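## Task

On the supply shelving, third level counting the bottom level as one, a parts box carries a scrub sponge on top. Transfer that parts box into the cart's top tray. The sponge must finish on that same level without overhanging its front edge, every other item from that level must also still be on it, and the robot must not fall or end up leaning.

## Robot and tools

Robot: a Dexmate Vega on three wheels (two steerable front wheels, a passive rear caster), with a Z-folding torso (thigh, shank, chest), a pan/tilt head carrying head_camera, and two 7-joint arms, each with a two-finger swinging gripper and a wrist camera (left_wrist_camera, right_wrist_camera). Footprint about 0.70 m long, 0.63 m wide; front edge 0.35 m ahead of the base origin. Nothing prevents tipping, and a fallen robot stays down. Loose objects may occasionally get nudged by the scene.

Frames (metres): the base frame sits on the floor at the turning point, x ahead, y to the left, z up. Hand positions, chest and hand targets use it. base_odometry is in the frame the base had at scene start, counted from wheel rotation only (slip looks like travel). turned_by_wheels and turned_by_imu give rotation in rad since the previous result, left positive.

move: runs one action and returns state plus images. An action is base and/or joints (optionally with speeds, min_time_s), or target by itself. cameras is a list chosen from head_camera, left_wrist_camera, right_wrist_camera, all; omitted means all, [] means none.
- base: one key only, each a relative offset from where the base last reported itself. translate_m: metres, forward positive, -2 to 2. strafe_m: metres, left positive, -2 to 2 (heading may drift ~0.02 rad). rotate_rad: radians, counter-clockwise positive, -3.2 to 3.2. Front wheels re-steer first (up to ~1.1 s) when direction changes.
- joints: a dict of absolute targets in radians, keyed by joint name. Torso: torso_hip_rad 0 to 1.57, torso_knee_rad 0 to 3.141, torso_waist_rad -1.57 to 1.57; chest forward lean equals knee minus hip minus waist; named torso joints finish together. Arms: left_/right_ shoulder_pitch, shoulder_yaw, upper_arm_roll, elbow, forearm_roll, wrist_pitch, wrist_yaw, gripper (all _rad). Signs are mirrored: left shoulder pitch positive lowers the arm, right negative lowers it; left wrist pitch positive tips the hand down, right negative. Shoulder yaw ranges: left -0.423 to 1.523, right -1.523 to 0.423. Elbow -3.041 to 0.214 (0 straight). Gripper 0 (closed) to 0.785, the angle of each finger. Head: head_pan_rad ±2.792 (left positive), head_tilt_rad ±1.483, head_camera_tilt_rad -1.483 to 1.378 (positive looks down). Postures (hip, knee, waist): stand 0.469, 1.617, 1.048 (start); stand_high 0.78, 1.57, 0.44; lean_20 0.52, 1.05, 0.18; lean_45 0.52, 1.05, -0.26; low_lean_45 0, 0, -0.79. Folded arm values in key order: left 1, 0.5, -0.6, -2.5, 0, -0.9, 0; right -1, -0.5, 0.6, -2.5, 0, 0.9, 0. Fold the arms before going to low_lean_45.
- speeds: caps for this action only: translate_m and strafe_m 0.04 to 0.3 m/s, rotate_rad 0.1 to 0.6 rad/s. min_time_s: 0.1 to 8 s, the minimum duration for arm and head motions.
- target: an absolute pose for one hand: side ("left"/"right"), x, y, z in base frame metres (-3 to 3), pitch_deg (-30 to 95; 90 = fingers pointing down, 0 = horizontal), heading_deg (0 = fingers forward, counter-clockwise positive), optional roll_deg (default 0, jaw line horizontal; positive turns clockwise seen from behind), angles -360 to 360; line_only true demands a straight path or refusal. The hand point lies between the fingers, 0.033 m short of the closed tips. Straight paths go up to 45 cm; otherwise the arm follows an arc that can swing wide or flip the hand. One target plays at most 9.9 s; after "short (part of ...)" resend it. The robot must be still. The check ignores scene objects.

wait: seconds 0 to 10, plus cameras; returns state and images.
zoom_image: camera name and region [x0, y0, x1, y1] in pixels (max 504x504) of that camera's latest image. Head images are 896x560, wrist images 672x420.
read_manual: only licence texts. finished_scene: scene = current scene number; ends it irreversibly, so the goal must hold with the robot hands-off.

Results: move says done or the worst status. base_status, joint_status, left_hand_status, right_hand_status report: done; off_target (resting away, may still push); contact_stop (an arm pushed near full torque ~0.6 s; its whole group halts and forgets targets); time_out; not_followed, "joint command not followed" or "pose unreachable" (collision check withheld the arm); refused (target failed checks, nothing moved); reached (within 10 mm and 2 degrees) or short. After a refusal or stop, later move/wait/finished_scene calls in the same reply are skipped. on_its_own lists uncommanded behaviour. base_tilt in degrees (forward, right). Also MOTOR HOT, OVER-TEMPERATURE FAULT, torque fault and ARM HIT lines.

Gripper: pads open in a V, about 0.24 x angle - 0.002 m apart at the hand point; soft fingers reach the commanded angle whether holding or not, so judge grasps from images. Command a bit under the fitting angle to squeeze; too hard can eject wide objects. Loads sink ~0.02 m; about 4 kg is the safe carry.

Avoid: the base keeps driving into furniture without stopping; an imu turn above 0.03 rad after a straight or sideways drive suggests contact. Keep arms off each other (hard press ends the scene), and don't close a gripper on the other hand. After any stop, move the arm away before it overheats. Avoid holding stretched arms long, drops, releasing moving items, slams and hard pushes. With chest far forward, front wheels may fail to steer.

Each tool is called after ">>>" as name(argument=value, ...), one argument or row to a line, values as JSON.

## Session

>>> move(
  cameras=["head_camera"],
)

>>> move(
  joints={"head_pan_rad": 1.2},
  cameras=["head_camera"],
)

>>> move(
  joints={"head_pan_rad": -1.2},
  cameras=["head_camera"],
)

Scene clock: 0.00 s.
Joint torques (N m): no reading
base_odometry: x=+0.000 y=+0.000 heading=+0.000
turned_by_wheels: +0.000
turned_by_imu: +0.000
base_tilt: forward=+0.1 right=+0.2
base_status: not commanded
joint_positions: torso_hip_rad=+0.469 torso_knee_rad=+1.617 torso_waist_rad=+1.048 left_shoulder_pitch_rad=+2.198 left_shoulder_yaw_rad=+0.003 left_upper_arm_roll_rad=+0.005 left_elbow_rad=-1.088 left_forearm_roll_rad=-0.002 left_wrist_pitch_rad=-0.498 left_wrist_yaw_rad=-0.008 left_gripper_rad=+0.005 right_shoulder_pitch_rad=-2.186 right_shoulder_yaw_rad=+0.017 right_upper_arm_roll_rad=+0.012 right_elbow_rad=-1.116 right_forearm_roll_rad=-0.006 right_wrist_pitch_rad=+0.502 right_wrist_yaw_rad=+0.010 right_gripper_rad=+0.005 head_pan_rad=+0.000 head_tilt_rad=+0.000 head_camera_tilt_rad=+0.000
joint_status: not commanded
chest: x=-0.0111 y=+0.0000 z=+1.4155 quat_wxyz=(+0.999, +0.000, +0.050, +0.000) (m; base frame)
left_hand: x=+0.1936 y=+0.2243 z=+0.6017 quat_wxyz=(+0.416, +0.003, +0.909, -0.006) pitch_deg=+40.8 heading_deg=-0.9 roll_deg=-0.6 back=up (m; base frame)
right_hand: x=+0.2193 y=-0.2262 z=+0.6163 quat_wxyz=(+0.436, +0.005, +0.900, +0.003) pitch_deg=+38.2 heading_deg=+0.0 roll_deg=+0.7 back=up (m; base frame)
pictures: head_camera
camera_calibration:
head_camera: T_world_to_cam=[[0.00635491, -0.999789, 0.0195168, 0.0000776566], [-0.0957157, -0.0200358, -0.995207, 1.51469], [0.995388, 0.00445638, -0.0958229, 0.181486], [0, 0, 0, 1]] pos_world=[-0.0356701, 0.0296169, 1.52482]

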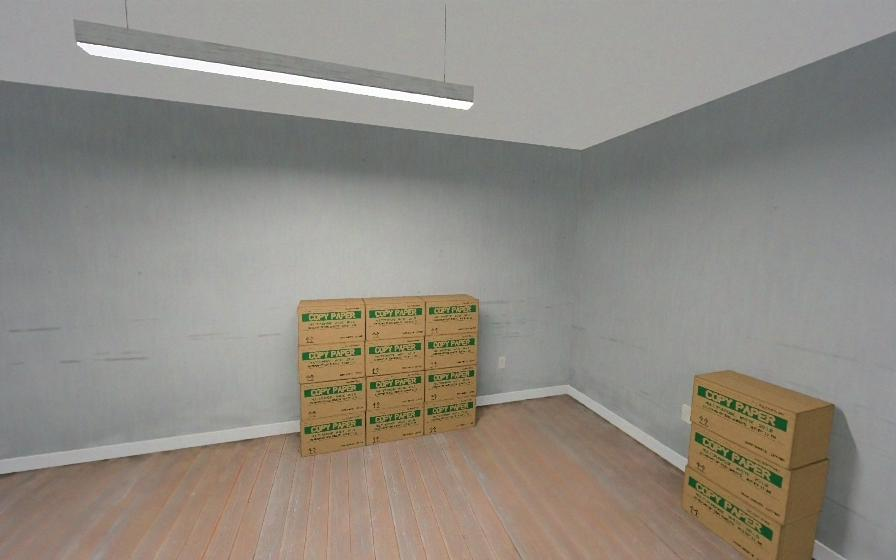

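Scene clock: 1.47 s.
Joint torques (N m): left_arm=[7.34 -0.31 1.2 -4.08 -0.04 -2.78 0.06] | right_arm=[-5.41 -0.89 0.18 -4.38 -0.12 2.27 0.01]
move: done
base_odometry: x=+0.000 y=+0.000 heading=+0.000
turned_by_wheels: +0.000
turned_by_imu: +0.000
base_tilt: forward=+0.2 right=+0.3
base_status: not commanded
joint_positions: torso_hip_rad=+0.469 torso_knee_rad=+1.617 torso_waist_rad=+1.048 left_shoulder_pitch_rad=+2.198 left_shoulder_yaw_rad=+0.003 left_upper_arm_roll_rad=+0.005 left_elbow_rad=-1.088 left_forearm_roll_rad=-0.002 left_wrist_pitch_rad=-0.498 left_wrist_yaw_rad=-0.008 left_gripper_rad=+0.005 right_shoulder_pitch_rad=-2.186 right_shoulder_yaw_rad=+0.017 right_upper_arm_roll_rad=+0.012 right_elbow_rad=-1.116 right_forearm_roll_rad=-0.006 right_wrist_pitch_rad=+0.502 right_wrist_yaw_rad=+0.010 right_gripper_rad=+0.005 head_pan_rad=+1.199 head_tilt_rad=+0.000 head_camera_tilt_rad=+0.000
joint_status: all done
chest: x=-0.0111 y=+0.0000 z=+1.4155 quat_wxyz=(+0.999, +0.000, +0.050, +0.000) (m; base frame)
left_hand: x=+0.1936 y=+0.2243 z=+0.6017 quat_wxyz=(+0.416, +0.003, +0.909, -0.006) pitch_deg=+40.8 heading_deg=-0.9 roll_deg=-0.6 back=up (m; base frame)
right_hand: x=+0.2193 y=-0.2262 z=+0.6163 quat_wxyz=(+0.436, +0.005, +0.900, +0.003) pitch_deg=+38.2 heading_deg=+0.0 roll_deg=+0.7 back=up (m; base frame)
pictures: head_camera
camera_calibration:
head_camera: T_world_to_cam=[[0.930491, -0.358897, -0.073348, 0.210097], [-0.0798409, -0.00328163, -0.996802, 1.51823], [0.357509, 0.933371, -0.0317082, 0.0364683], [0, 0, 0, 1]] pos_world=[-0.0873149, 0.0463473, 1.52994]

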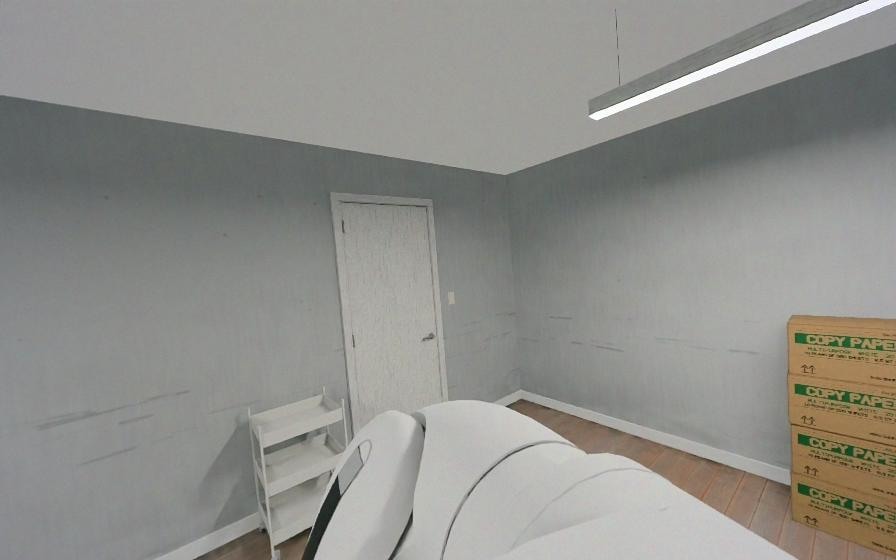

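Scene clock: 3.73 s.
Joint torques (N m): left_arm=[6.59 -0.27 0.98 -4.57 -0.13 -2.85 0.1] | right_arm=[-4.54 -0.19 1.03 -5.11 -0.02 2.78 0.06]
move: done
base_odometry: x=+0.000 y=+0.000 heading=+0.000
turned_by_wheels: +0.000
turned_by_imu: +0.001
base_tilt: forward=+0.1 right=+0.3
base_status: not commanded
joint_positions: torso_hip_rad=+0.469 torso_knee_rad=+1.617 torso_waist_rad=+1.048 left_shoulder_pitch_rad=+2.198 left_shoulder_yaw_rad=+0.003 left_upper_arm_roll_rad=+0.005 left_elbow_rad=-1.088 left_forearm_roll_rad=-0.002 left_wrist_pitch_rad=-0.498 left_wrist_yaw_rad=-0.008 left_gripper_rad=+0.005 right_shoulder_pitch_rad=-2.186 right_shoulder_yaw_rad=+0.017 right_upper_arm_roll_rad=+0.012 right_elbow_rad=-1.116 right_forearm_roll_rad=-0.006 right_wrist_pitch_rad=+0.502 right_wrist_yaw_rad=+0.010 right_gripper_rad=+0.005 head_pan_rad=-1.199 head_tilt_rad=+0.000 head_camera_tilt_rad=+0.000
joint_status: all done
chest: x=-0.0111 y=+0.0000 z=+1.4155 quat_wxyz=(+0.999, +0.000, +0.050, +0.000) (m; base frame)
left_hand: x=+0.1936 y=+0.2243 z=+0.6017 quat_wxyz=(+0.416, +0.003, +0.909, -0.006) pitch_deg=+40.8 heading_deg=-0.9 roll_deg=-0.6 back=up (m; base frame)
right_hand: x=+0.2193 y=-0.2262 z=+0.6163 quat_wxyz=(+0.436, +0.005, +0.900, +0.003) pitch_deg=+38.2 heading_deg=+0.0 roll_deg=+0.7 back=up (m; base frame)
pictures: head_camera
camera_calibration:
head_camera: T_world_to_cam=[[-0.923353, -0.366981, 0.112891, -0.211071], [-0.116945, -0.0112475, -0.993075, 1.50982], [0.365709, -0.930161, -0.0325311, 0.0383435], [0, 0, 0, 1]] pos_world=[-0.0323501, -0.0248117, 1.52444]

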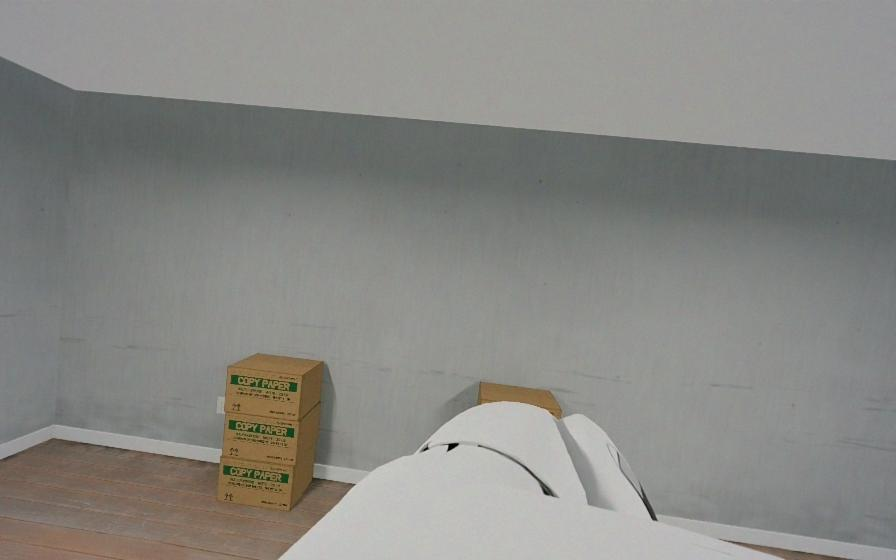

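>>> move(
  base={"rotate_rad": 3.0},
  joints={"head_pan_rad": 0},
  cameras=["head_camera"],
)

Scene clock: 10.63 s.
Joint torques (N m): left_arm=[8.27 0.67 0.94 -4.54 -0.05 -2.76 0.07] | right_arm=[-3.46 0.3 0.79 -5.84 -0.11 2.99 -0.06]
move: done
base_odometry: x=+0.000 y=+0.002 heading=+2.998
turned_by_wheels: +2.998
turned_by_imu: +2.919
base_tilt: forward=+0.1 right=+0.4
base_status: done
joint_positions: torso_hip_rad=+0.469 torso_knee_rad=+1.617 torso_waist_rad=+1.048 left_shoulder_pitch_rad=+2.198 left_shoulder_yaw_rad=+0.003 left_upper_arm_roll_rad=+0.005 left_elbow_rad=-1.088 left_forearm_roll_rad=-0.002 left_wrist_pitch_rad=-0.498 left_wrist_yaw_rad=-0.008 left_gripper_rad=+0.005 right_shoulder_pitch_rad=-2.186 right_shoulder_yaw_rad=+0.017 right_upper_arm_roll_rad=+0.012 right_elbow_rad=-1.116 right_forearm_roll_rad=-0.006 right_wrist_pitch_rad=+0.502 right_wrist_yaw_rad=+0.010 right_gripper_rad=+0.005 head_pan_rad=-0.001 head_tilt_rad=+0.000 head_camera_tilt_rad=+0.000
joint_status: all done
chest: x=-0.0111 y=+0.0000 z=+1.4155 quat_wxyz=(+0.999, +0.000, +0.050, +0.000) (m; base frame)
left_hand: x=+0.1936 y=+0.2243 z=+0.6017 quat_wxyz=(+0.416, +0.003, +0.909, -0.006) pitch_deg=+40.8 heading_deg=-0.9 roll_deg=-0.6 back=up (m; base frame)
right_hand: x=+0.2193 y=-0.2262 z=+0.6163 quat_wxyz=(+0.436, +0.005, +0.900, +0.003) pitch_deg=+38.2 heading_deg=+0.0 roll_deg=+0.7 back=up (m; base frame)
pictures: head_camera
camera_calibration:
head_camera: T_world_to_cam=[[0.00565913, -0.999792, 0.0195918, -0.0000617643], [-0.0957297, -0.0200437, -0.995206, 1.51459], [0.995391, 0.00375649, -0.0958232, 0.181496], [0, 0, 0, 1]] pos_world=[-0.0356678, 0.0296145, 1.52472]

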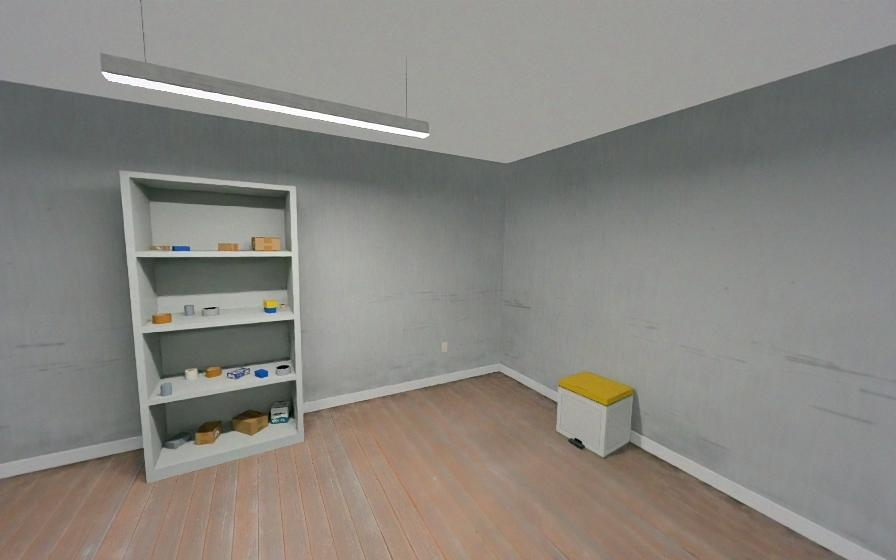

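>>> zoom_image(
  camera="head_camera",
  region=[130, 270, 310, 400],
)

Scaled by 2.800 from the camera's 896x560 image, which has a finer 960x600 frame.

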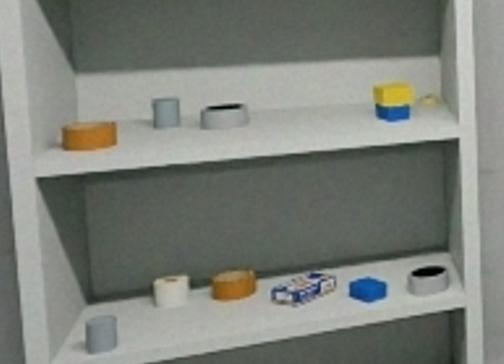

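>>> move(
  base={"rotate_rad": 0.549},
  joints={"right_shoulder_pitch_rad":-2.546,"right_shoulder_yaw_rad":-0.897,"right_upper_arm_roll_rad":0.009,"right_elbow_rad":-2.374,"right_forearm_roll_rad":0.536,"right_wrist_pitch_rad":0.265,"right_wrist_yaw_rad":-0.617,"left_shoulder_pitch_rad":2.733,"left_shoulder_yaw_rad":0.629,"left_upper_arm_roll_rad":-0.09,"left_elbow_rad":-2.295,"left_forearm_roll_rad":-0.318,"left_wrist_pitch_rad":-0.565,"left_wrist_yaw_rad":0.409,"right_gripper_rad":0.45},
  cameras=[],
)

>>> move(
  base={"translate_m": 1.9},
  joints={"head_camera_tilt_rad": 0.4},
  cameras=["head_camera"],
)

Scene clock: 17.97 s.
Joint torques (N m): left_arm=[7.82 5.73 -5.62 -9 0.6 -4.07 0.15] | right_arm=[-5.75 -4.1 1.5 -11.05 -0.92 3.59 -0.34]
move: done
base_odometry: x=+0.000 y=+0.002 heading=-2.737
turned_by_wheels: +0.548
turned_by_imu: +0.535
base_tilt: forward=+0.1 right=+0.3
base_status: done
joint_positions: torso_hip_rad=+0.469 torso_knee_rad=+1.617 torso_waist_rad=+1.048 left_shoulder_pitch_rad=+2.731 left_shoulder_yaw_rad=+0.627 left_upper_arm_roll_rad=-0.089 left_elbow_rad=-2.291 left_forearm_roll_rad=-0.317 left_wrist_pitch_rad=-0.564 left_wrist_yaw_rad=+0.407 left_gripper_rad=+0.005 right_shoulder_pitch_rad=-2.544 right_shoulder_yaw_rad=-0.893 right_upper_arm_roll_rad=+0.009 right_elbow_rad=-2.368 right_forearm_roll_rad=+0.533 right_wrist_pitch_rad=+0.266 right_wrist_yaw_rad=-0.614 right_gripper_rad=+0.450 head_pan_rad=-0.001 head_tilt_rad=+0.000 head_camera_tilt_rad=+0.000
joint_status: all done
chest: x=-0.0111 y=+0.0000 z=+1.4155 quat_wxyz=(+0.999, +0.000, +0.050, +0.000) (m; base frame)
left_hand: x=+0.3598 y=+0.3011 z=+1.0977 quat_wxyz=(+0.706, +0.000, +0.708, +0.001) pitch_deg=+0.2 heading_deg=+0.1 roll_deg=+0.1 back=up (m; base frame)
right_hand: x=+0.4202 y=-0.2820 z=+1.0485 quat_wxyz=(+0.643, +0.000, +0.766, -0.002) pitch_deg=+10.0 heading_deg=-0.2 roll_deg=-0.2 back=up (m; base frame)
pictures: none
No camera images: "cameras" was empty.

Scene clock: 26.30 s.
Joint torques (N m): left_arm=[7.18 5.38 -5.34 -8.65 0.62 -4.07 0.1] | right_arm=[-4.64 -4.76 2.36 -9.71 -1.19 3.05 -0.47]
move: done
base_odometry: x=-1.748 y=-0.744 heading=-2.736
turned_by_wheels: +0.001
turned_by_imu: -0.005
base_tilt: forward=+0.1 right=+0.3
base_status: done
joint_positions: torso_hip_rad=+0.469 torso_knee_rad=+1.617 torso_waist_rad=+1.048 left_shoulder_pitch_rad=+2.733 left_shoulder_yaw_rad=+0.629 left_upper_arm_roll_rad=-0.090 left_elbow_rad=-2.295 left_forearm_roll_rad=-0.318 left_wrist_pitch_rad=-0.565 left_wrist_yaw_rad=+0.409 left_gripper_rad=+0.005 right_shoulder_pitch_rad=-2.546 right_shoulder_yaw_rad=-0.897 right_upper_arm_roll_rad=+0.009 right_elbow_rad=-2.374 right_forearm_roll_rad=+0.536 right_wrist_pitch_rad=+0.265 right_wrist_yaw_rad=-0.617 right_gripper_rad=+0.450 head_pan_rad=-0.001 head_tilt_rad=+0.000 head_camera_tilt_rad=+0.399
joint_status: all done
chest: x=-0.0110 y=+0.0000 z=+1.4155 quat_wxyz=(+0.999, +0.000, +0.050, +0.000) (m; base frame)
left_hand: x=+0.3599 y=+0.3003 z=+1.0992 quat_wxyz=(+0.706, +0.000, +0.708, +0.000) pitch_deg=+0.1 heading_deg=+0.0 roll_deg=+0.0 back=up (m; base frame)
right_hand: x=+0.4200 y=-0.2803 z=+1.0494 quat_wxyz=(+0.642, +0.000, +0.766, +0.000) pitch_deg=+10.1 heading_deg=+0.0 roll_deg=+0.0 back=up (m; base frame)
pictures: head_camera
camera_calibration:
head_camera: T_world_to_cam=[[0.0127742, -0.999798, 0.0155377, 0.00651337], [-0.475211, -0.0197422, -0.87965, 1.31372], [0.879779, 0.00385314, -0.475367, 0.735055], [0, 0, 0, 1]] pos_world=[-0.0224729, 0.0296156, 1.50494]

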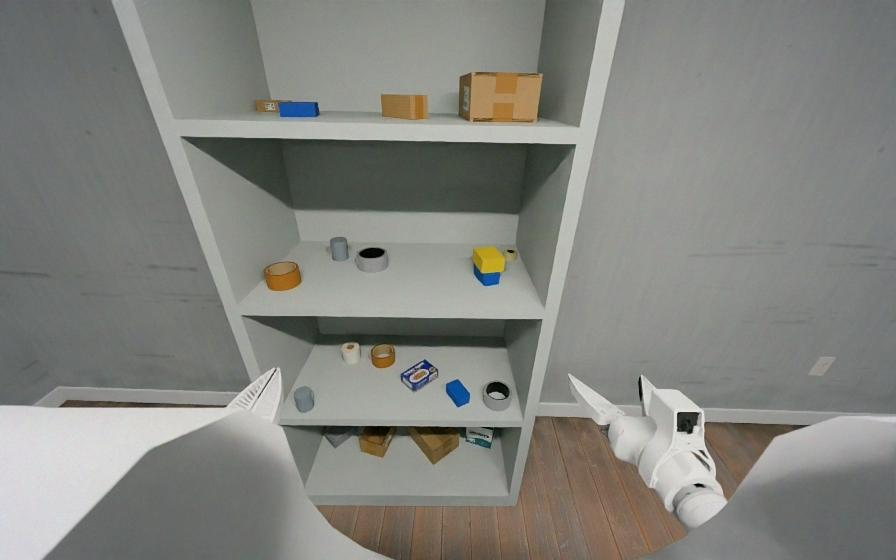

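>>> zoom_image(
  camera="head_camera",
  region=[430, 220, 560, 330],
)

Scaled by 3.877 from the camera's 896x560 image, which has a finer 960x600 frame.

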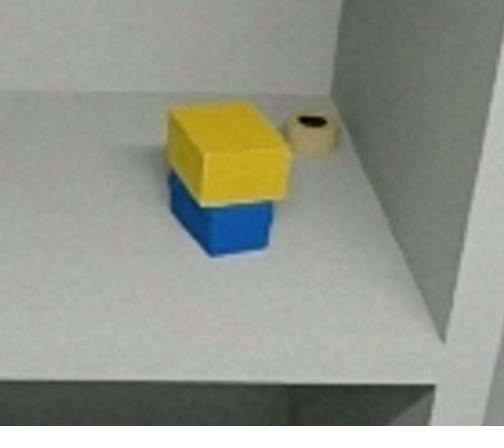

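>>> zoom_image(
  camera="head_camera",
  region=[470, 260, 560, 330],
)

Scaled by 5.600 from the camera's 896x560 image, which has a finer 960x600 frame.

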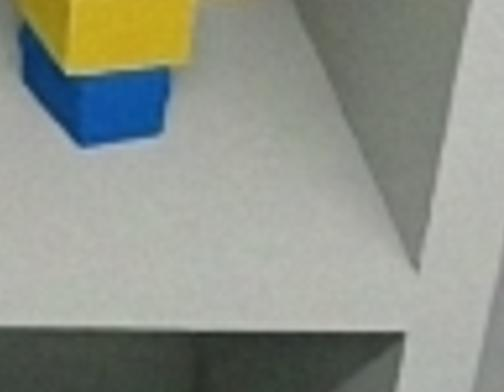

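>>> move(
  base={"translate_m": 0.22},
  speeds={"translate_m": 0.15},
  cameras=[],
)

>>> move(
  target={"side":"right","x":0.52,"y":-0.142,"z":1.12,"pitch_deg":15,"heading_deg":14},
  cameras=["head_camera","right_wrist_camera"],
)

Scene clock: 31.57 s.
Joint torques (N m): left_arm=[7.68 4.54 -5.29 -8.62 0.65 -2.94 0.31] | right_arm=[-6.12 -4.04 2.12 -10.56 -0.96 3.5 -0.32]
move: done
base_odometry: x=-1.950 y=-0.831 heading=-2.735
turned_by_wheels: +0.001
turned_by_imu: +0.001
base_tilt: forward=+0.1 right=+0.3
base_status: done
joint_positions: torso_hip_rad=+0.469 torso_knee_rad=+1.617 torso_waist_rad=+1.048 left_shoulder_pitch_rad=+2.733 left_shoulder_yaw_rad=+0.629 left_upper_arm_roll_rad=-0.090 left_elbow_rad=-2.295 left_forearm_roll_rad=-0.318 left_wrist_pitch_rad=-0.565 left_wrist_yaw_rad=+0.409 left_gripper_rad=+0.005 right_shoulder_pitch_rad=-2.546 right_shoulder_yaw_rad=-0.897 right_upper_arm_roll_rad=+0.009 right_elbow_rad=-2.374 right_forearm_roll_rad=+0.536 right_wrist_pitch_rad=+0.265 right_wrist_yaw_rad=-0.617 right_gripper_rad=+0.450 head_pan_rad=-0.001 head_tilt_rad=+0.000 head_camera_tilt_rad=+0.399
joint_status: not commanded
chest: x=-0.0110 y=+0.0000 z=+1.4155 quat_wxyz=(+0.999, +0.000, +0.050, +0.000) (m; base frame)
left_hand: x=+0.3599 y=+0.3003 z=+1.0992 quat_wxyz=(+0.706, +0.000, +0.708, +0.000) pitch_deg=+0.1 heading_deg=+0.0 roll_deg=+0.0 back=up (m; base frame)
right_hand: x=+0.4200 y=-0.2803 z=+1.0494 quat_wxyz=(+0.642, +0.000, +0.766, +0.000) pitch_deg=+10.1 heading_deg=+0.0 roll_deg=+0.0 back=up (m; base frame)
pictures: none
No camera images: "cameras" was empty.

Scene clock: 36.10 s.
Joint torques (N m): left_arm=[7.69 4.24 -4.94 -9.08 0.83 -3.77 0.08] | right_arm=[11.18 -7.48 3.12 -10.93 -0.89 2.52 -0.28]
move: done
base_odometry: x=-1.950 y=-0.831 heading=-2.735
turned_by_wheels: +0.000
turned_by_imu: +0.001
base_tilt: forward=+0.2 right=+0.3
base_status: not commanded
joint_positions: torso_hip_rad=+0.469 torso_knee_rad=+1.617 torso_waist_rad=+1.048 left_shoulder_pitch_rad=+2.733 left_shoulder_yaw_rad=+0.629 left_upper_arm_roll_rad=-0.090 left_elbow_rad=-2.295 left_forearm_roll_rad=-0.318 left_wrist_pitch_rad=-0.565 left_wrist_yaw_rad=+0.409 left_gripper_rad=+0.005 right_shoulder_pitch_rad=-1.929 right_shoulder_yaw_rad=-1.028 right_upper_arm_roll_rad=-0.116 right_elbow_rad=-2.590 right_forearm_roll_rad=+0.961 right_wrist_pitch_rad=-0.327 right_wrist_yaw_rad=-0.665 right_gripper_rad=+0.450 head_pan_rad=+0.000 head_tilt_rad=+0.000 head_camera_tilt_rad=+0.399
joint_status: not commanded
chest: x=-0.0112 y=+0.0000 z=+1.4155 quat_wxyz=(+0.999, +0.000, +0.050, +0.000) (m; base frame)
left_hand: x=+0.3598 y=+0.3003 z=+1.0993 quat_wxyz=(+0.707, +0.000, +0.708, +0.000) pitch_deg=+0.1 heading_deg=+0.0 roll_deg=+0.0 back=up (m; base frame)
right_hand: x=+0.5197 y=-0.1425 z=+1.1194 quat_wxyz=(+0.604, -0.096, +0.788, +0.074) pitch_deg=+15.0 heading_deg=+13.9 roll_deg=+0.0 back=up (m; base frame)
right_hand_status: reached (straight line, planned for 2.5 s): 1 mm and 0.1 deg off.
pictures: head_camera, right_wrist_camera
camera_calibration:
head_camera: T_world_to_cam=[[0.0129087, -0.999795, 0.0155786, 0.00645746], [-0.475132, -0.0198417, -0.879691, 1.31369], [0.87982, 0.00395372, -0.475291, 0.735115], [0, 0, 0, 1]] pos_world=[-0.022673, 0.0296157, 1.50494]
right_wrist_camera: T_world_to_cam=[[0.198194, -0.979754, 0.0282942, -0.282213], [-0.38997, -0.105305, -0.914787, 1.26317], [0.899246, 0.170271, -0.402945, 0.163072], [0, 0, 0, 1]] pos_world=[0.401888, -0.171248, 1.22922]

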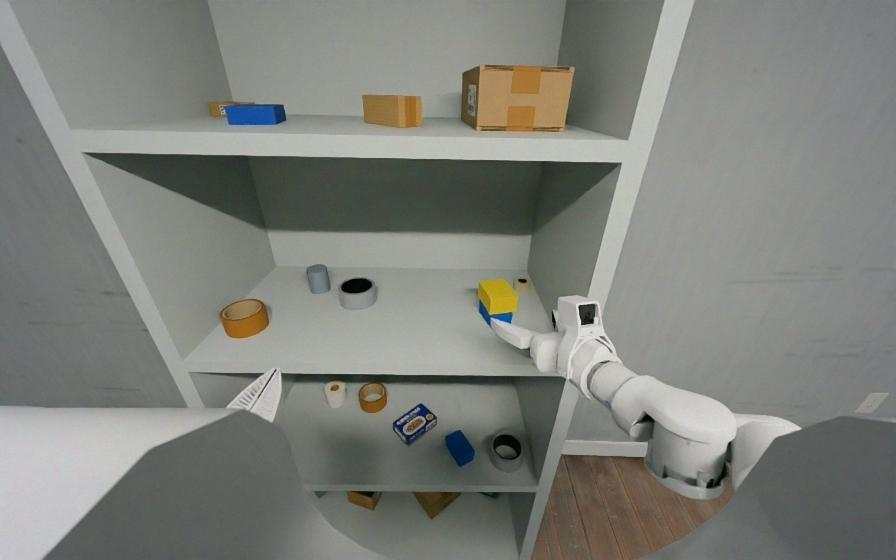

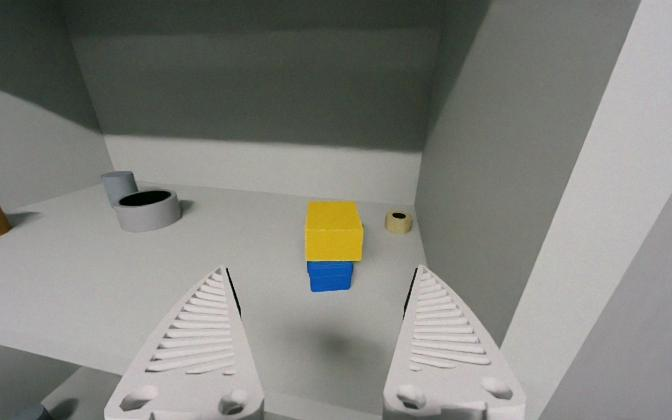

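>>> move(
  target={"side":"right","x":0.58,"y":-0.146,"z":1.072,"pitch_deg":12,"heading_deg":14,"line_only":true},
  cameras=["head_camera","right_wrist_camera"],
)

Scene clock: 39.63 s.
Joint torques (N m): left_arm=[8.21 4.98 -5.07 -8.85 0.76 -4.33 0.23] | right_arm=[13.47 -2.15 3.02 -6.98 -1.08 3.28 -0.07]
move: done
base_odometry: x=-1.950 y=-0.831 heading=-2.735
turned_by_wheels: +0.000
turned_by_imu: +0.001
base_tilt: forward=+0.1 right=+0.3
base_status: not commanded
joint_positions: torso_hip_rad=+0.469 torso_knee_rad=+1.617 torso_waist_rad=+1.048 left_shoulder_pitch_rad=+2.733 left_shoulder_yaw_rad=+0.629 left_upper_arm_roll_rad=-0.090 left_elbow_rad=-2.295 left_forearm_roll_rad=-0.318 left_wrist_pitch_rad=-0.565 left_wrist_yaw_rad=+0.409 left_gripper_rad=+0.005 right_shoulder_pitch_rad=-1.728 right_shoulder_yaw_rad=-0.915 right_upper_arm_roll_rad=-0.342 right_elbow_rad=-2.294 right_forearm_roll_rad=+0.793 right_wrist_pitch_rad=-0.203 right_wrist_yaw_rad=-0.513 right_gripper_rad=+0.450 head_pan_rad=+0.000 head_tilt_rad=+0.000 head_camera_tilt_rad=+0.399
joint_status: not commanded
chest: x=-0.0112 y=+0.0000 z=+1.4155 quat_wxyz=(+0.999, +0.000, +0.050, +0.000) (m; base frame)
left_hand: x=+0.3598 y=+0.3003 z=+1.0993 quat_wxyz=(+0.707, +0.000, +0.708, +0.000) pitch_deg=+0.1 heading_deg=+0.0 roll_deg=+0.0 back=up (m; base frame)
right_hand: x=+0.5789 y=-0.1464 z=+1.0725 quat_wxyz=(+0.624, -0.094, +0.772, +0.076) pitch_deg=+12.1 heading_deg=+14.0 roll_deg=+0.0 back=up (m; base frame)
right_hand_status: reached (straight line, planned for 1.3 s): 1 mm and 0.1 deg off.
pictures: head_camera, right_wrist_camera
camera_calibration:
head_camera: T_world_to_cam=[[0.0129087, -0.999795, 0.0155786, 0.00645746], [-0.475132, -0.0198417, -0.879691, 1.31369], [0.87982, 0.00395372, -0.475291, 0.735115], [0, 0, 0, 1]] pos_world=[-0.022673, 0.0296157, 1.50494]
right_wrist_camera: T_world_to_cam=[[0.196951, -0.980075, 0.0257381, -0.292989], [-0.344045, -0.0936728, -0.934269, 1.23896], [0.918065, 0.17515, -0.355639, 0.0306172], [0, 0, 0, 1]] pos_world=[0.455854, -0.176457, 1.17595]

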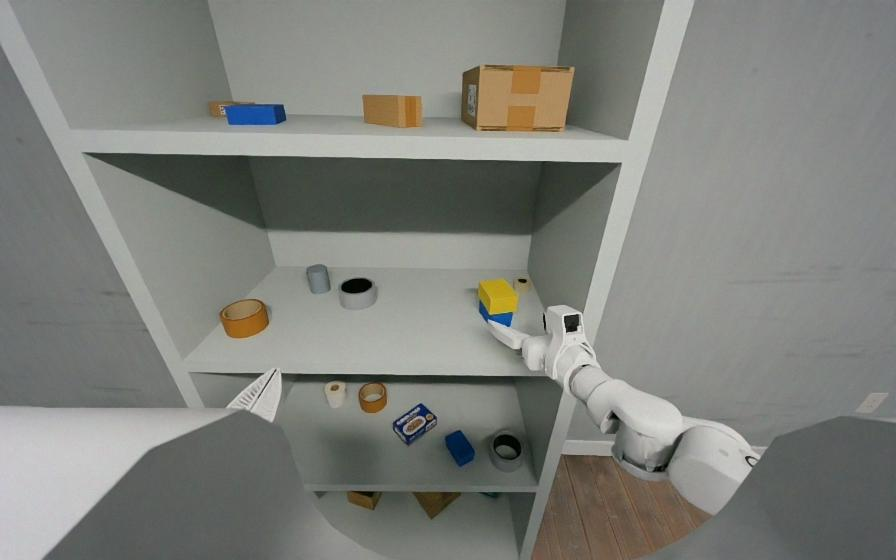

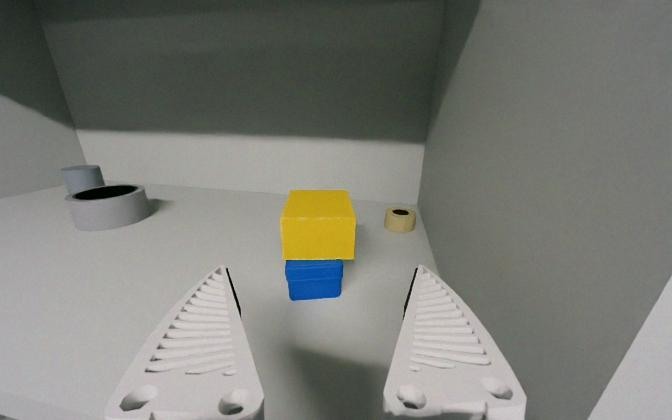

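>>> move(
  target={"side":"right","x":0.697,"y":-0.113,"z":1.067,"pitch_deg":12,"heading_deg":14,"line_only":true},
  cameras=["right_wrist_camera"],
)

>>> move(
  joints={"right_gripper_rad": 0.22},
  cameras=["right_wrist_camera"],
)

>>> move(
  target={"side":"right","x":0.697,"y":-0.113,"z":1.12,"pitch_deg":12,"heading_deg":14,"line_only":true},
  cameras=["head_camera","right_wrist_camera"],
)

Scene clock: 43.23 s.
Joint torques (N m): left_arm=[7.88 5.41 -5.09 -8.4 0.75 -3.29 0.09] | right_arm=[19.02 0.11 3.68 -7.71 -0.92 3.69 0.16]
move: done
base_odometry: x=-1.950 y=-0.831 heading=-2.735
turned_by_wheels: +0.000
turned_by_imu: +0.001
base_tilt: forward=+0.2 right=+0.3
base_status: not commanded
joint_positions: torso_hip_rad=+0.469 torso_knee_rad=+1.617 torso_waist_rad=+1.048 left_shoulder_pitch_rad=+2.733 left_shoulder_yaw_rad=+0.629 left_upper_arm_roll_rad=-0.090 left_elbow_rad=-2.295 left_forearm_roll_rad=-0.318 left_wrist_pitch_rad=-0.565 left_wrist_yaw_rad=+0.409 left_gripper_rad=+0.005 right_shoulder_pitch_rad=-1.315 right_shoulder_yaw_rad=-0.675 right_upper_arm_roll_rad=-0.533 right_elbow_rad=-1.945 right_forearm_roll_rad=+0.748 right_wrist_pitch_rad=-0.307 right_wrist_yaw_rad=-0.419 right_gripper_rad=+0.450 head_pan_rad=+0.000 head_tilt_rad=+0.000 head_camera_tilt_rad=+0.399
joint_status: not commanded
chest: x=-0.0112 y=+0.0000 z=+1.4155 quat_wxyz=(+0.999, +0.000, +0.050, +0.000) (m; base frame)
left_hand: x=+0.3598 y=+0.3003 z=+1.0993 quat_wxyz=(+0.707, +0.000, +0.708, +0.000) pitch_deg=+0.1 heading_deg=+0.0 roll_deg=+0.0 back=up (m; base frame)
right_hand: x=+0.6952 y=-0.1140 z=+1.0665 quat_wxyz=(+0.624, -0.094, +0.772, +0.076) pitch_deg=+12.0 heading_deg=+14.0 roll_deg=+0.0 back=up (m; base frame)
right_hand_status: reached (straight line, planned for 1.7 s): 2 mm and 0.1 deg off.
pictures: right_wrist_camera
camera_calibration:
right_wrist_camera: T_world_to_cam=[[0.197018, -0.980058, 0.0258752, -0.284179], [-0.343226, -0.0936719, -0.93457, 1.27619], [0.918357, 0.175246, -0.354837, -0.0850903], [0, 0, 0, 1]] pos_world=[0.572153, -0.144057, 1.16985]

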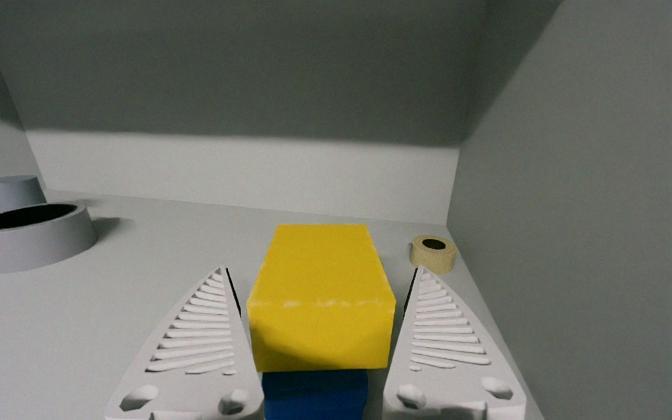

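Scene clock: 43.97 s.
Joint torques (N m): left_arm=[8.01 5.3 -5.09 -9.06 0.9 -3.83 0.03] | right_arm=[18.46 -0.02 4.04 -6.31 -0.83 3.74 0.16]
move: done
base_odometry: x=-1.950 y=-0.831 heading=-2.735
turned_by_wheels: +0.000
turned_by_imu: +0.000
base_tilt: forward=+0.2 right=+0.3
base_status: not commanded
joint_positions: torso_hip_rad=+0.469 torso_knee_rad=+1.617 torso_waist_rad=+1.048 left_shoulder_pitch_rad=+2.733 left_shoulder_yaw_rad=+0.629 left_upper_arm_roll_rad=-0.090 left_elbow_rad=-2.295 left_forearm_roll_rad=-0.318 left_wrist_pitch_rad=-0.565 left_wrist_yaw_rad=+0.409 left_gripper_rad=+0.005 right_shoulder_pitch_rad=-1.311 right_shoulder_yaw_rad=-0.673 right_upper_arm_roll_rad=-0.535 right_elbow_rad=-1.941 right_forearm_roll_rad=+0.747 right_wrist_pitch_rad=-0.308 right_wrist_yaw_rad=-0.418 right_gripper_rad=+0.220 head_pan_rad=+0.000 head_tilt_rad=+0.000 head_camera_tilt_rad=+0.399
joint_status: all done
chest: x=-0.0112 y=+0.0000 z=+1.4155 quat_wxyz=(+0.999, +0.000, +0.050, +0.000) (m; base frame)
left_hand: x=+0.3598 y=+0.3003 z=+1.0993 quat_wxyz=(+0.707, +0.000, +0.708, +0.000) pitch_deg=+0.1 heading_deg=+0.0 roll_deg=+0.0 back=up (m; base frame)
right_hand: x=+0.6965 y=-0.1133 z=+1.0666 quat_wxyz=(+0.624, -0.095, +0.772, +0.077) pitch_deg=+12.0 heading_deg=+14.0 roll_deg=+0.0 back=up (m; base frame)
pictures: right_wrist_camera
camera_calibration:
right_wrist_camera: T_world_to_cam=[[0.197375, -0.979985, 0.0259513, -0.284114], [-0.343278, -0.0938859, -0.93453, 1.2767], [0.918261, 0.175544, -0.354938, -0.0860457], [0, 0, 0, 1]] pos_world=[0.573354, -0.143458, 1.16995]

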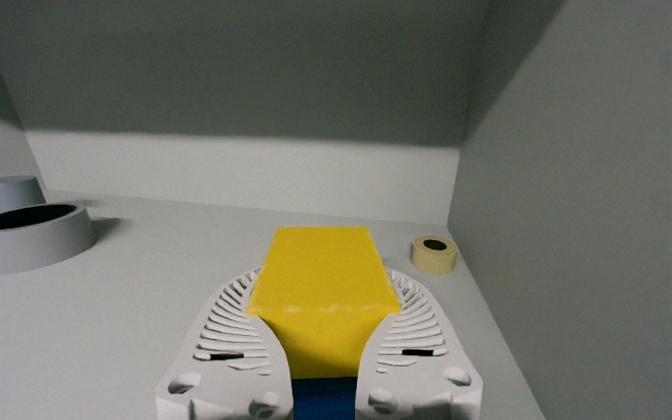

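Scene clock: 46.07 s.
Joint torques (N m): left_arm=[7.97 5.19 -4.84 -9.08 0.84 -3.4 0.08] | right_arm=[19.57 -3.38 9.94 -11.85 -0.83 2.74 -0.41]
move: done
base_odometry: x=-1.950 y=-0.831 heading=-2.735
turned_by_wheels: +0.000
turned_by_imu: +0.001
base_tilt: forward=+0.2 right=+0.3
base_status: not commanded
joint_positions: torso_hip_rad=+0.469 torso_knee_rad=+1.617 torso_waist_rad=+1.048 left_shoulder_pitch_rad=+2.733 left_shoulder_yaw_rad=+0.629 left_upper_arm_roll_rad=-0.090 left_elbow_rad=-2.295 left_forearm_roll_rad=-0.318 left_wrist_pitch_rad=-0.565 left_wrist_yaw_rad=+0.409 left_gripper_rad=+0.005 right_shoulder_pitch_rad=-1.274 right_shoulder_yaw_rad=-0.698 right_upper_arm_roll_rad=-0.474 right_elbow_rad=-2.064 right_forearm_roll_rad=+0.837 right_wrist_pitch_rad=-0.447 right_wrist_yaw_rad=-0.476 right_gripper_rad=+0.220 head_pan_rad=+0.000 head_tilt_rad=+0.000 head_camera_tilt_rad=+0.399
joint_status: not commanded
chest: x=-0.0112 y=+0.0000 z=+1.4155 quat_wxyz=(+0.999, +0.000, +0.050, +0.000) (m; base frame)
left_hand: x=+0.3598 y=+0.3003 z=+1.0993 quat_wxyz=(+0.707, +0.000, +0.708, +0.000) pitch_deg=+0.1 heading_deg=+0.0 roll_deg=+0.0 back=up (m; base frame)
right_hand: x=+0.6969 y=-0.1130 z=+1.1171 quat_wxyz=(+0.624, -0.095, +0.772, +0.077) pitch_deg=+12.1 heading_deg=+14.0 roll_deg=+0.0 back=up (m; base frame)
right_hand_status: reached (straight line, planned for 0.8 s): 3 mm and 0.1 deg off.
pictures: head_camera, right_wrist_camera
camera_calibration:
head_camera: T_world_to_cam=[[0.0129087, -0.999795, 0.0155786, 0.00645746], [-0.475132, -0.0198417, -0.879691, 1.31369], [0.87982, 0.00395372, -0.475291, 0.735115], [0, 0, 0, 1]] pos_world=[-0.022673, 0.0296157, 1.50494]
right_wrist_camera: T_world_to_cam=[[0.197674, -0.979931, 0.0256993, -0.285088], [-0.343973, -0.0938887, -0.934274, 1.32428], [0.917937, 0.175841, -0.355629, -0.067526], [0, 0, 0, 1]] pos_world=[0.573855, -0.143158, 1.22055]

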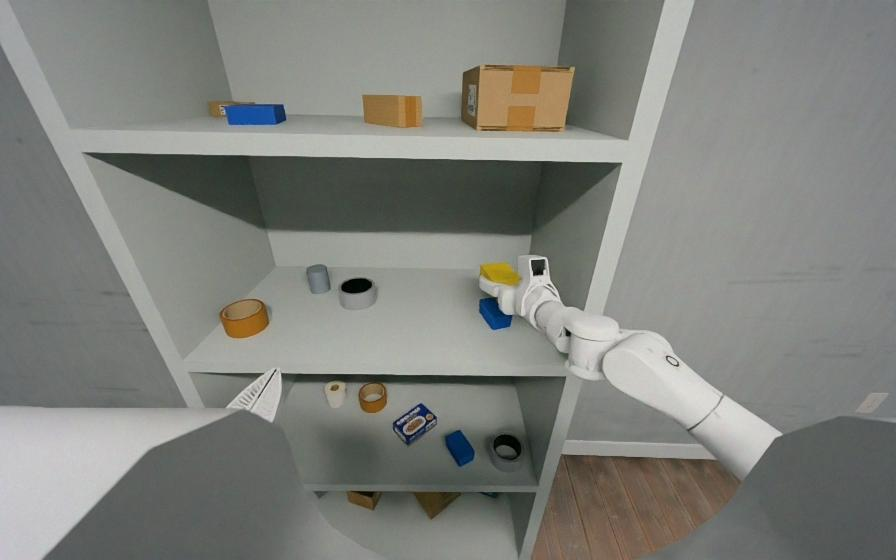

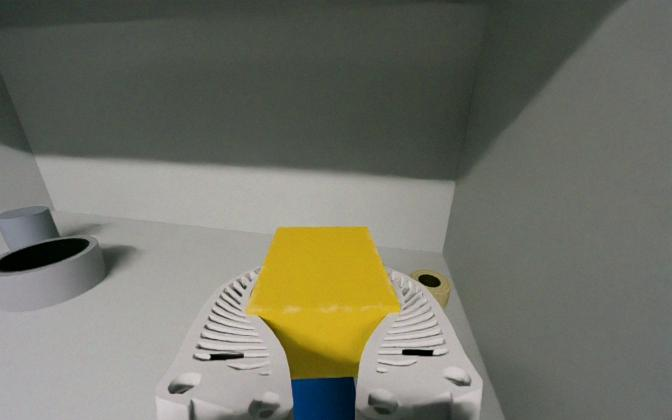

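>>> move(
  target={"side":"right","x":0.69,"y":0.09,"z":1.10,"pitch_deg":12,"heading_deg":14,"line_only":true},
  cameras=[],
)

>>> move(
  target={"side":"right","x":0.69,"y":0.09,"z":1.03,"pitch_deg":12,"heading_deg":14,"line_only":true},
  cameras=["head_camera"],
)

>>> move(
  target={"side":"right","x":0.69,"y":0.09,"z":1.02,"pitch_deg":12,"heading_deg":14,"line_only":true},
  cameras=["head_camera","right_wrist_camera"],
)

>>> zoom_image(
  camera="head_camera",
  region=[370, 240, 550, 360],
)

Scene clock: 50.00 s.
Joint torques (N m): left_arm=[7.41 5.32 -4.71 -8.83 0.86 -4.18 0.19] | right_arm=[20.71 6.54 2.29 -7.55 -1.12 3.58 -0.26]
move: done
base_odometry: x=-1.950 y=-0.831 heading=-2.735
turned_by_wheels: +0.000
turned_by_imu: +0.001
base_tilt: forward=+0.1 right=+0.3
base_status: not commanded
joint_positions: torso_hip_rad=+0.469 torso_knee_rad=+1.617 torso_waist_rad=+1.048 left_shoulder_pitch_rad=+2.733 left_shoulder_yaw_rad=+0.629 left_upper_arm_roll_rad=-0.090 left_elbow_rad=-2.295 left_forearm_roll_rad=-0.318 left_wrist_pitch_rad=-0.565 left_wrist_yaw_rad=+0.409 left_gripper_rad=+0.005 right_shoulder_pitch_rad=-1.083 right_shoulder_yaw_rad=-0.233 right_upper_arm_roll_rad=-0.839 right_elbow_rad=-1.804 right_forearm_roll_rad=+0.608 right_wrist_pitch_rad=-0.465 right_wrist_yaw_rad=-0.729 right_gripper_rad=+0.220 head_pan_rad=+0.000 head_tilt_rad=+0.000 head_camera_tilt_rad=+0.399
joint_status: not commanded
chest: x=-0.0112 y=+0.0000 z=+1.4155 quat_wxyz=(+0.999, +0.000, +0.050, +0.000) (m; base frame)
left_hand: x=+0.3598 y=+0.3003 z=+1.0993 quat_wxyz=(+0.707, +0.000, +0.708, +0.000) pitch_deg=+0.1 heading_deg=+0.0 roll_deg=+0.0 back=up (m; base frame)
right_hand: x=+0.6903 y=+0.0873 z=+1.0992 quat_wxyz=(+0.624, -0.094, +0.772, +0.077) pitch_deg=+12.1 heading_deg=+14.0 roll_deg=+0.0 back=up (m; base frame)
right_hand_status: reached (straight line, planned for 1.8 s): 3 mm and 0.1 deg off.
pictures: none
No camera images: "cameras" was empty.

Scene clock: 52.43 s.
Joint torques (N m): left_arm=[8.05 3.88 -4.94 -8.15 0.82 -3.38 0.23] | right_arm=[10.21 5.23 2.28 -9.02 -1.28 3.61 0.04]
move: done
base_odometry: x=-1.950 y=-0.831 heading=-2.735
turned_by_wheels: +0.000
turned_by_imu: +0.001
base_tilt: forward=+0.1 right=+0.3
base_status: not commanded
joint_positions: torso_hip_rad=+0.469 torso_knee_rad=+1.617 torso_waist_rad=+1.048 left_shoulder_pitch_rad=+2.733 left_shoulder_yaw_rad=+0.629 left_upper_arm_roll_rad=-0.090 left_elbow_rad=-2.295 left_forearm_roll_rad=-0.318 left_wrist_pitch_rad=-0.565 left_wrist_yaw_rad=+0.409 left_gripper_rad=+0.005 right_shoulder_pitch_rad=-1.119 right_shoulder_yaw_rad=-0.213 right_upper_arm_roll_rad=-0.894 right_elbow_rad=-1.598 right_forearm_roll_rad=+0.534 right_wrist_pitch_rad=-0.254 right_wrist_yaw_rad=-0.658 right_gripper_rad=+0.220 head_pan_rad=+0.000 head_tilt_rad=+0.000 head_camera_tilt_rad=+0.399
joint_status: not commanded
chest: x=-0.0112 y=+0.0000 z=+1.4155 quat_wxyz=(+0.999, +0.000, +0.050, +0.000) (m; base frame)
left_hand: x=+0.3598 y=+0.3003 z=+1.0993 quat_wxyz=(+0.707, +0.000, +0.708, +0.000) pitch_deg=+0.1 heading_deg=+0.0 roll_deg=+0.0 back=up (m; base frame)
right_hand: x=+0.6902 y=+0.0897 z=+1.0316 quat_wxyz=(+0.624, -0.094, +0.772, +0.077) pitch_deg=+12.0 heading_deg=+14.0 roll_deg=+0.0 back=up (m; base frame)
right_hand_status: reached (straight line, planned for 1.0 s): 2 mm and 0.0 deg off.
pictures: head_camera
camera_calibration:
head_camera: T_world_to_cam=[[0.0129087, -0.999795, 0.0155786, 0.00645746], [-0.475132, -0.0198417, -0.879691, 1.31369], [0.87982, 0.00395372, -0.475291, 0.735115], [0, 0, 0, 1]] pos_world=[-0.022673, 0.0296157, 1.50494]

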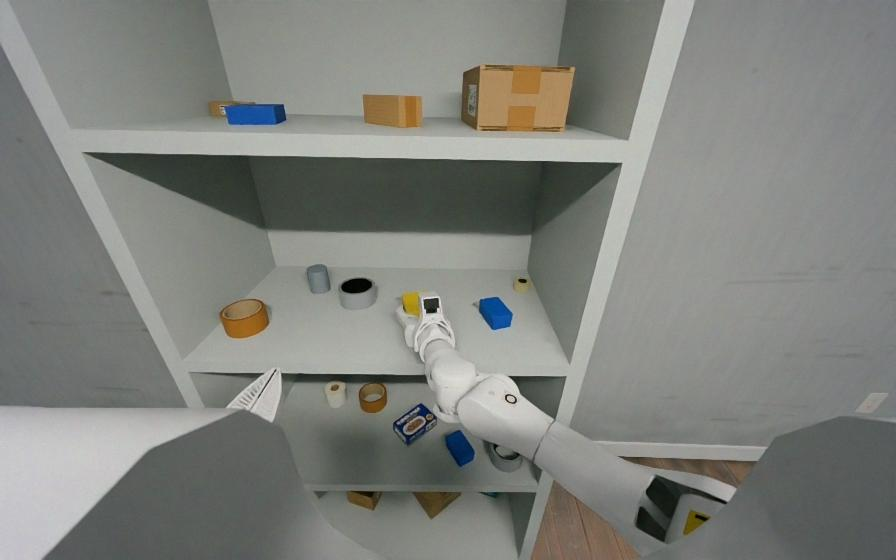

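Scene clock: 53.70 s.
Joint torques (N m): left_arm=[7.79 4.96 -5.25 -8.9 0.9 -3.05 0.09] | right_arm=[2.93 4.08 0.29 -0.33 0.32 -0.82 0.31]
move: done
base_odometry: x=-1.950 y=-0.831 heading=-2.735
turned_by_wheels: +0.000
turned_by_imu: +0.000
base_tilt: forward=+0.2 right=+0.3
base_status: not commanded
joint_positions: torso_hip_rad=+0.469 torso_knee_rad=+1.617 torso_waist_rad=+1.048 left_shoulder_pitch_rad=+2.733 left_shoulder_yaw_rad=+0.629 left_upper_arm_roll_rad=-0.090 left_elbow_rad=-2.295 left_forearm_roll_rad=-0.318 left_wrist_pitch_rad=-0.565 left_wrist_yaw_rad=+0.409 left_gripper_rad=+0.005 right_shoulder_pitch_rad=-1.122 right_shoulder_yaw_rad=-0.207 right_upper_arm_roll_rad=-0.901 right_elbow_rad=-1.562 right_forearm_roll_rad=+0.524 right_wrist_pitch_rad=-0.220 right_wrist_yaw_rad=-0.647 right_gripper_rad=+0.220 head_pan_rad=+0.000 head_tilt_rad=+0.000 head_camera_tilt_rad=+0.399
joint_status: not commanded
chest: x=-0.0112 y=+0.0000 z=+1.4155 quat_wxyz=(+0.999, +0.000, +0.050, +0.000) (m; base frame)
left_hand: x=+0.3598 y=+0.3003 z=+1.0993 quat_wxyz=(+0.707, +0.000, +0.708, +0.000) pitch_deg=+0.1 heading_deg=+0.0 roll_deg=+0.0 back=up (m; base frame)
right_hand: x=+0.6903 y=+0.0899 z=+1.0224 quat_wxyz=(+0.625, -0.094, +0.771, +0.077) pitch_deg=+11.9 heading_deg=+14.0 roll_deg=+0.0 back=up (m; base frame)
right_hand_status: reached (straight line, planned for 0.4 s): 2 mm and 0.1 deg off.
pictures: head_camera, right_wrist_camera
camera_calibration:
head_camera: T_world_to_cam=[[0.0129068, -0.999795, 0.0155799, 0.00645548], [-0.475013, -0.0198414, -0.879755, 1.3138], [0.879884, 0.00395415, -0.475171, 0.734936], [0, 0, 0, 1]] pos_world=[-0.0226725, 0.0296157, 1.50494]
right_wrist_camera: T_world_to_cam=[[0.197239, -0.980023, 0.0255451, -0.0820463], [-0.341407, -0.0930908, -0.935294, 1.25178], [0.918987, 0.175755, -0.352948, -0.13439], [0, 0, 0, 1]] pos_world=[0.567052, 0.0597418, 1.12545]

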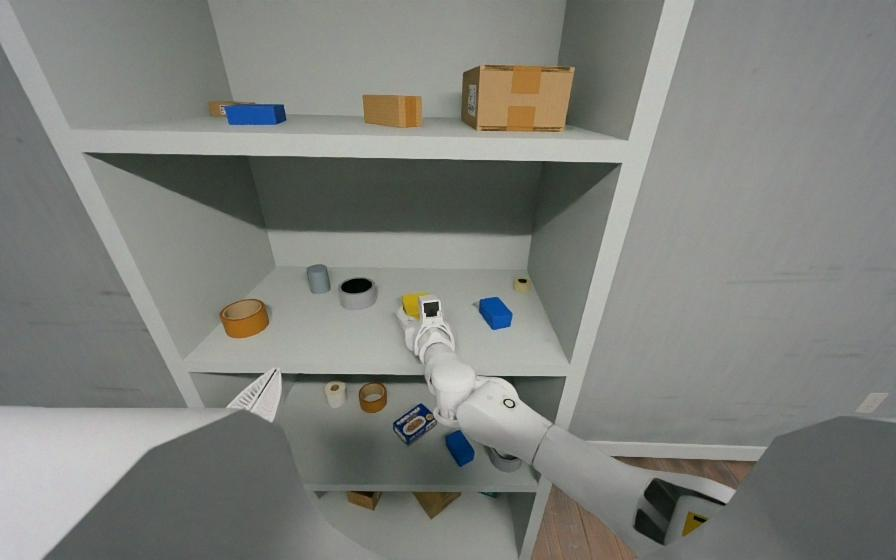

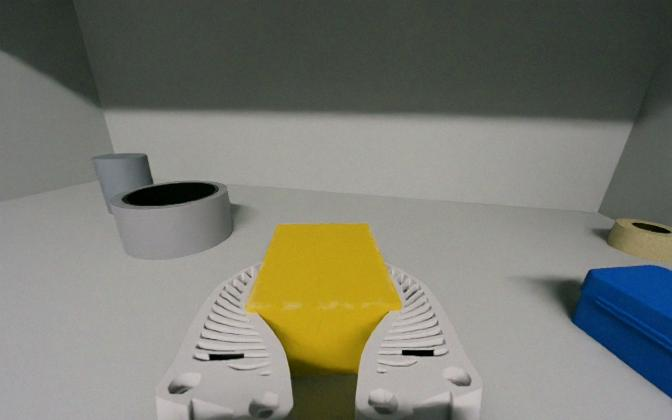

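Scaled by 2.800 from the camera's 896x560 image, which has a finer 960x600 frame.

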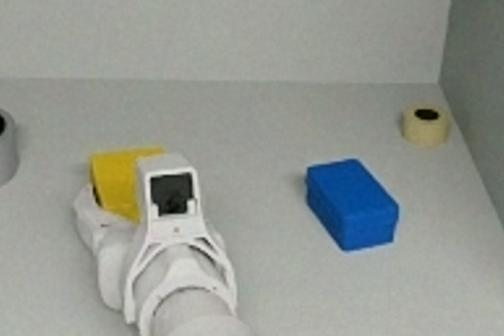

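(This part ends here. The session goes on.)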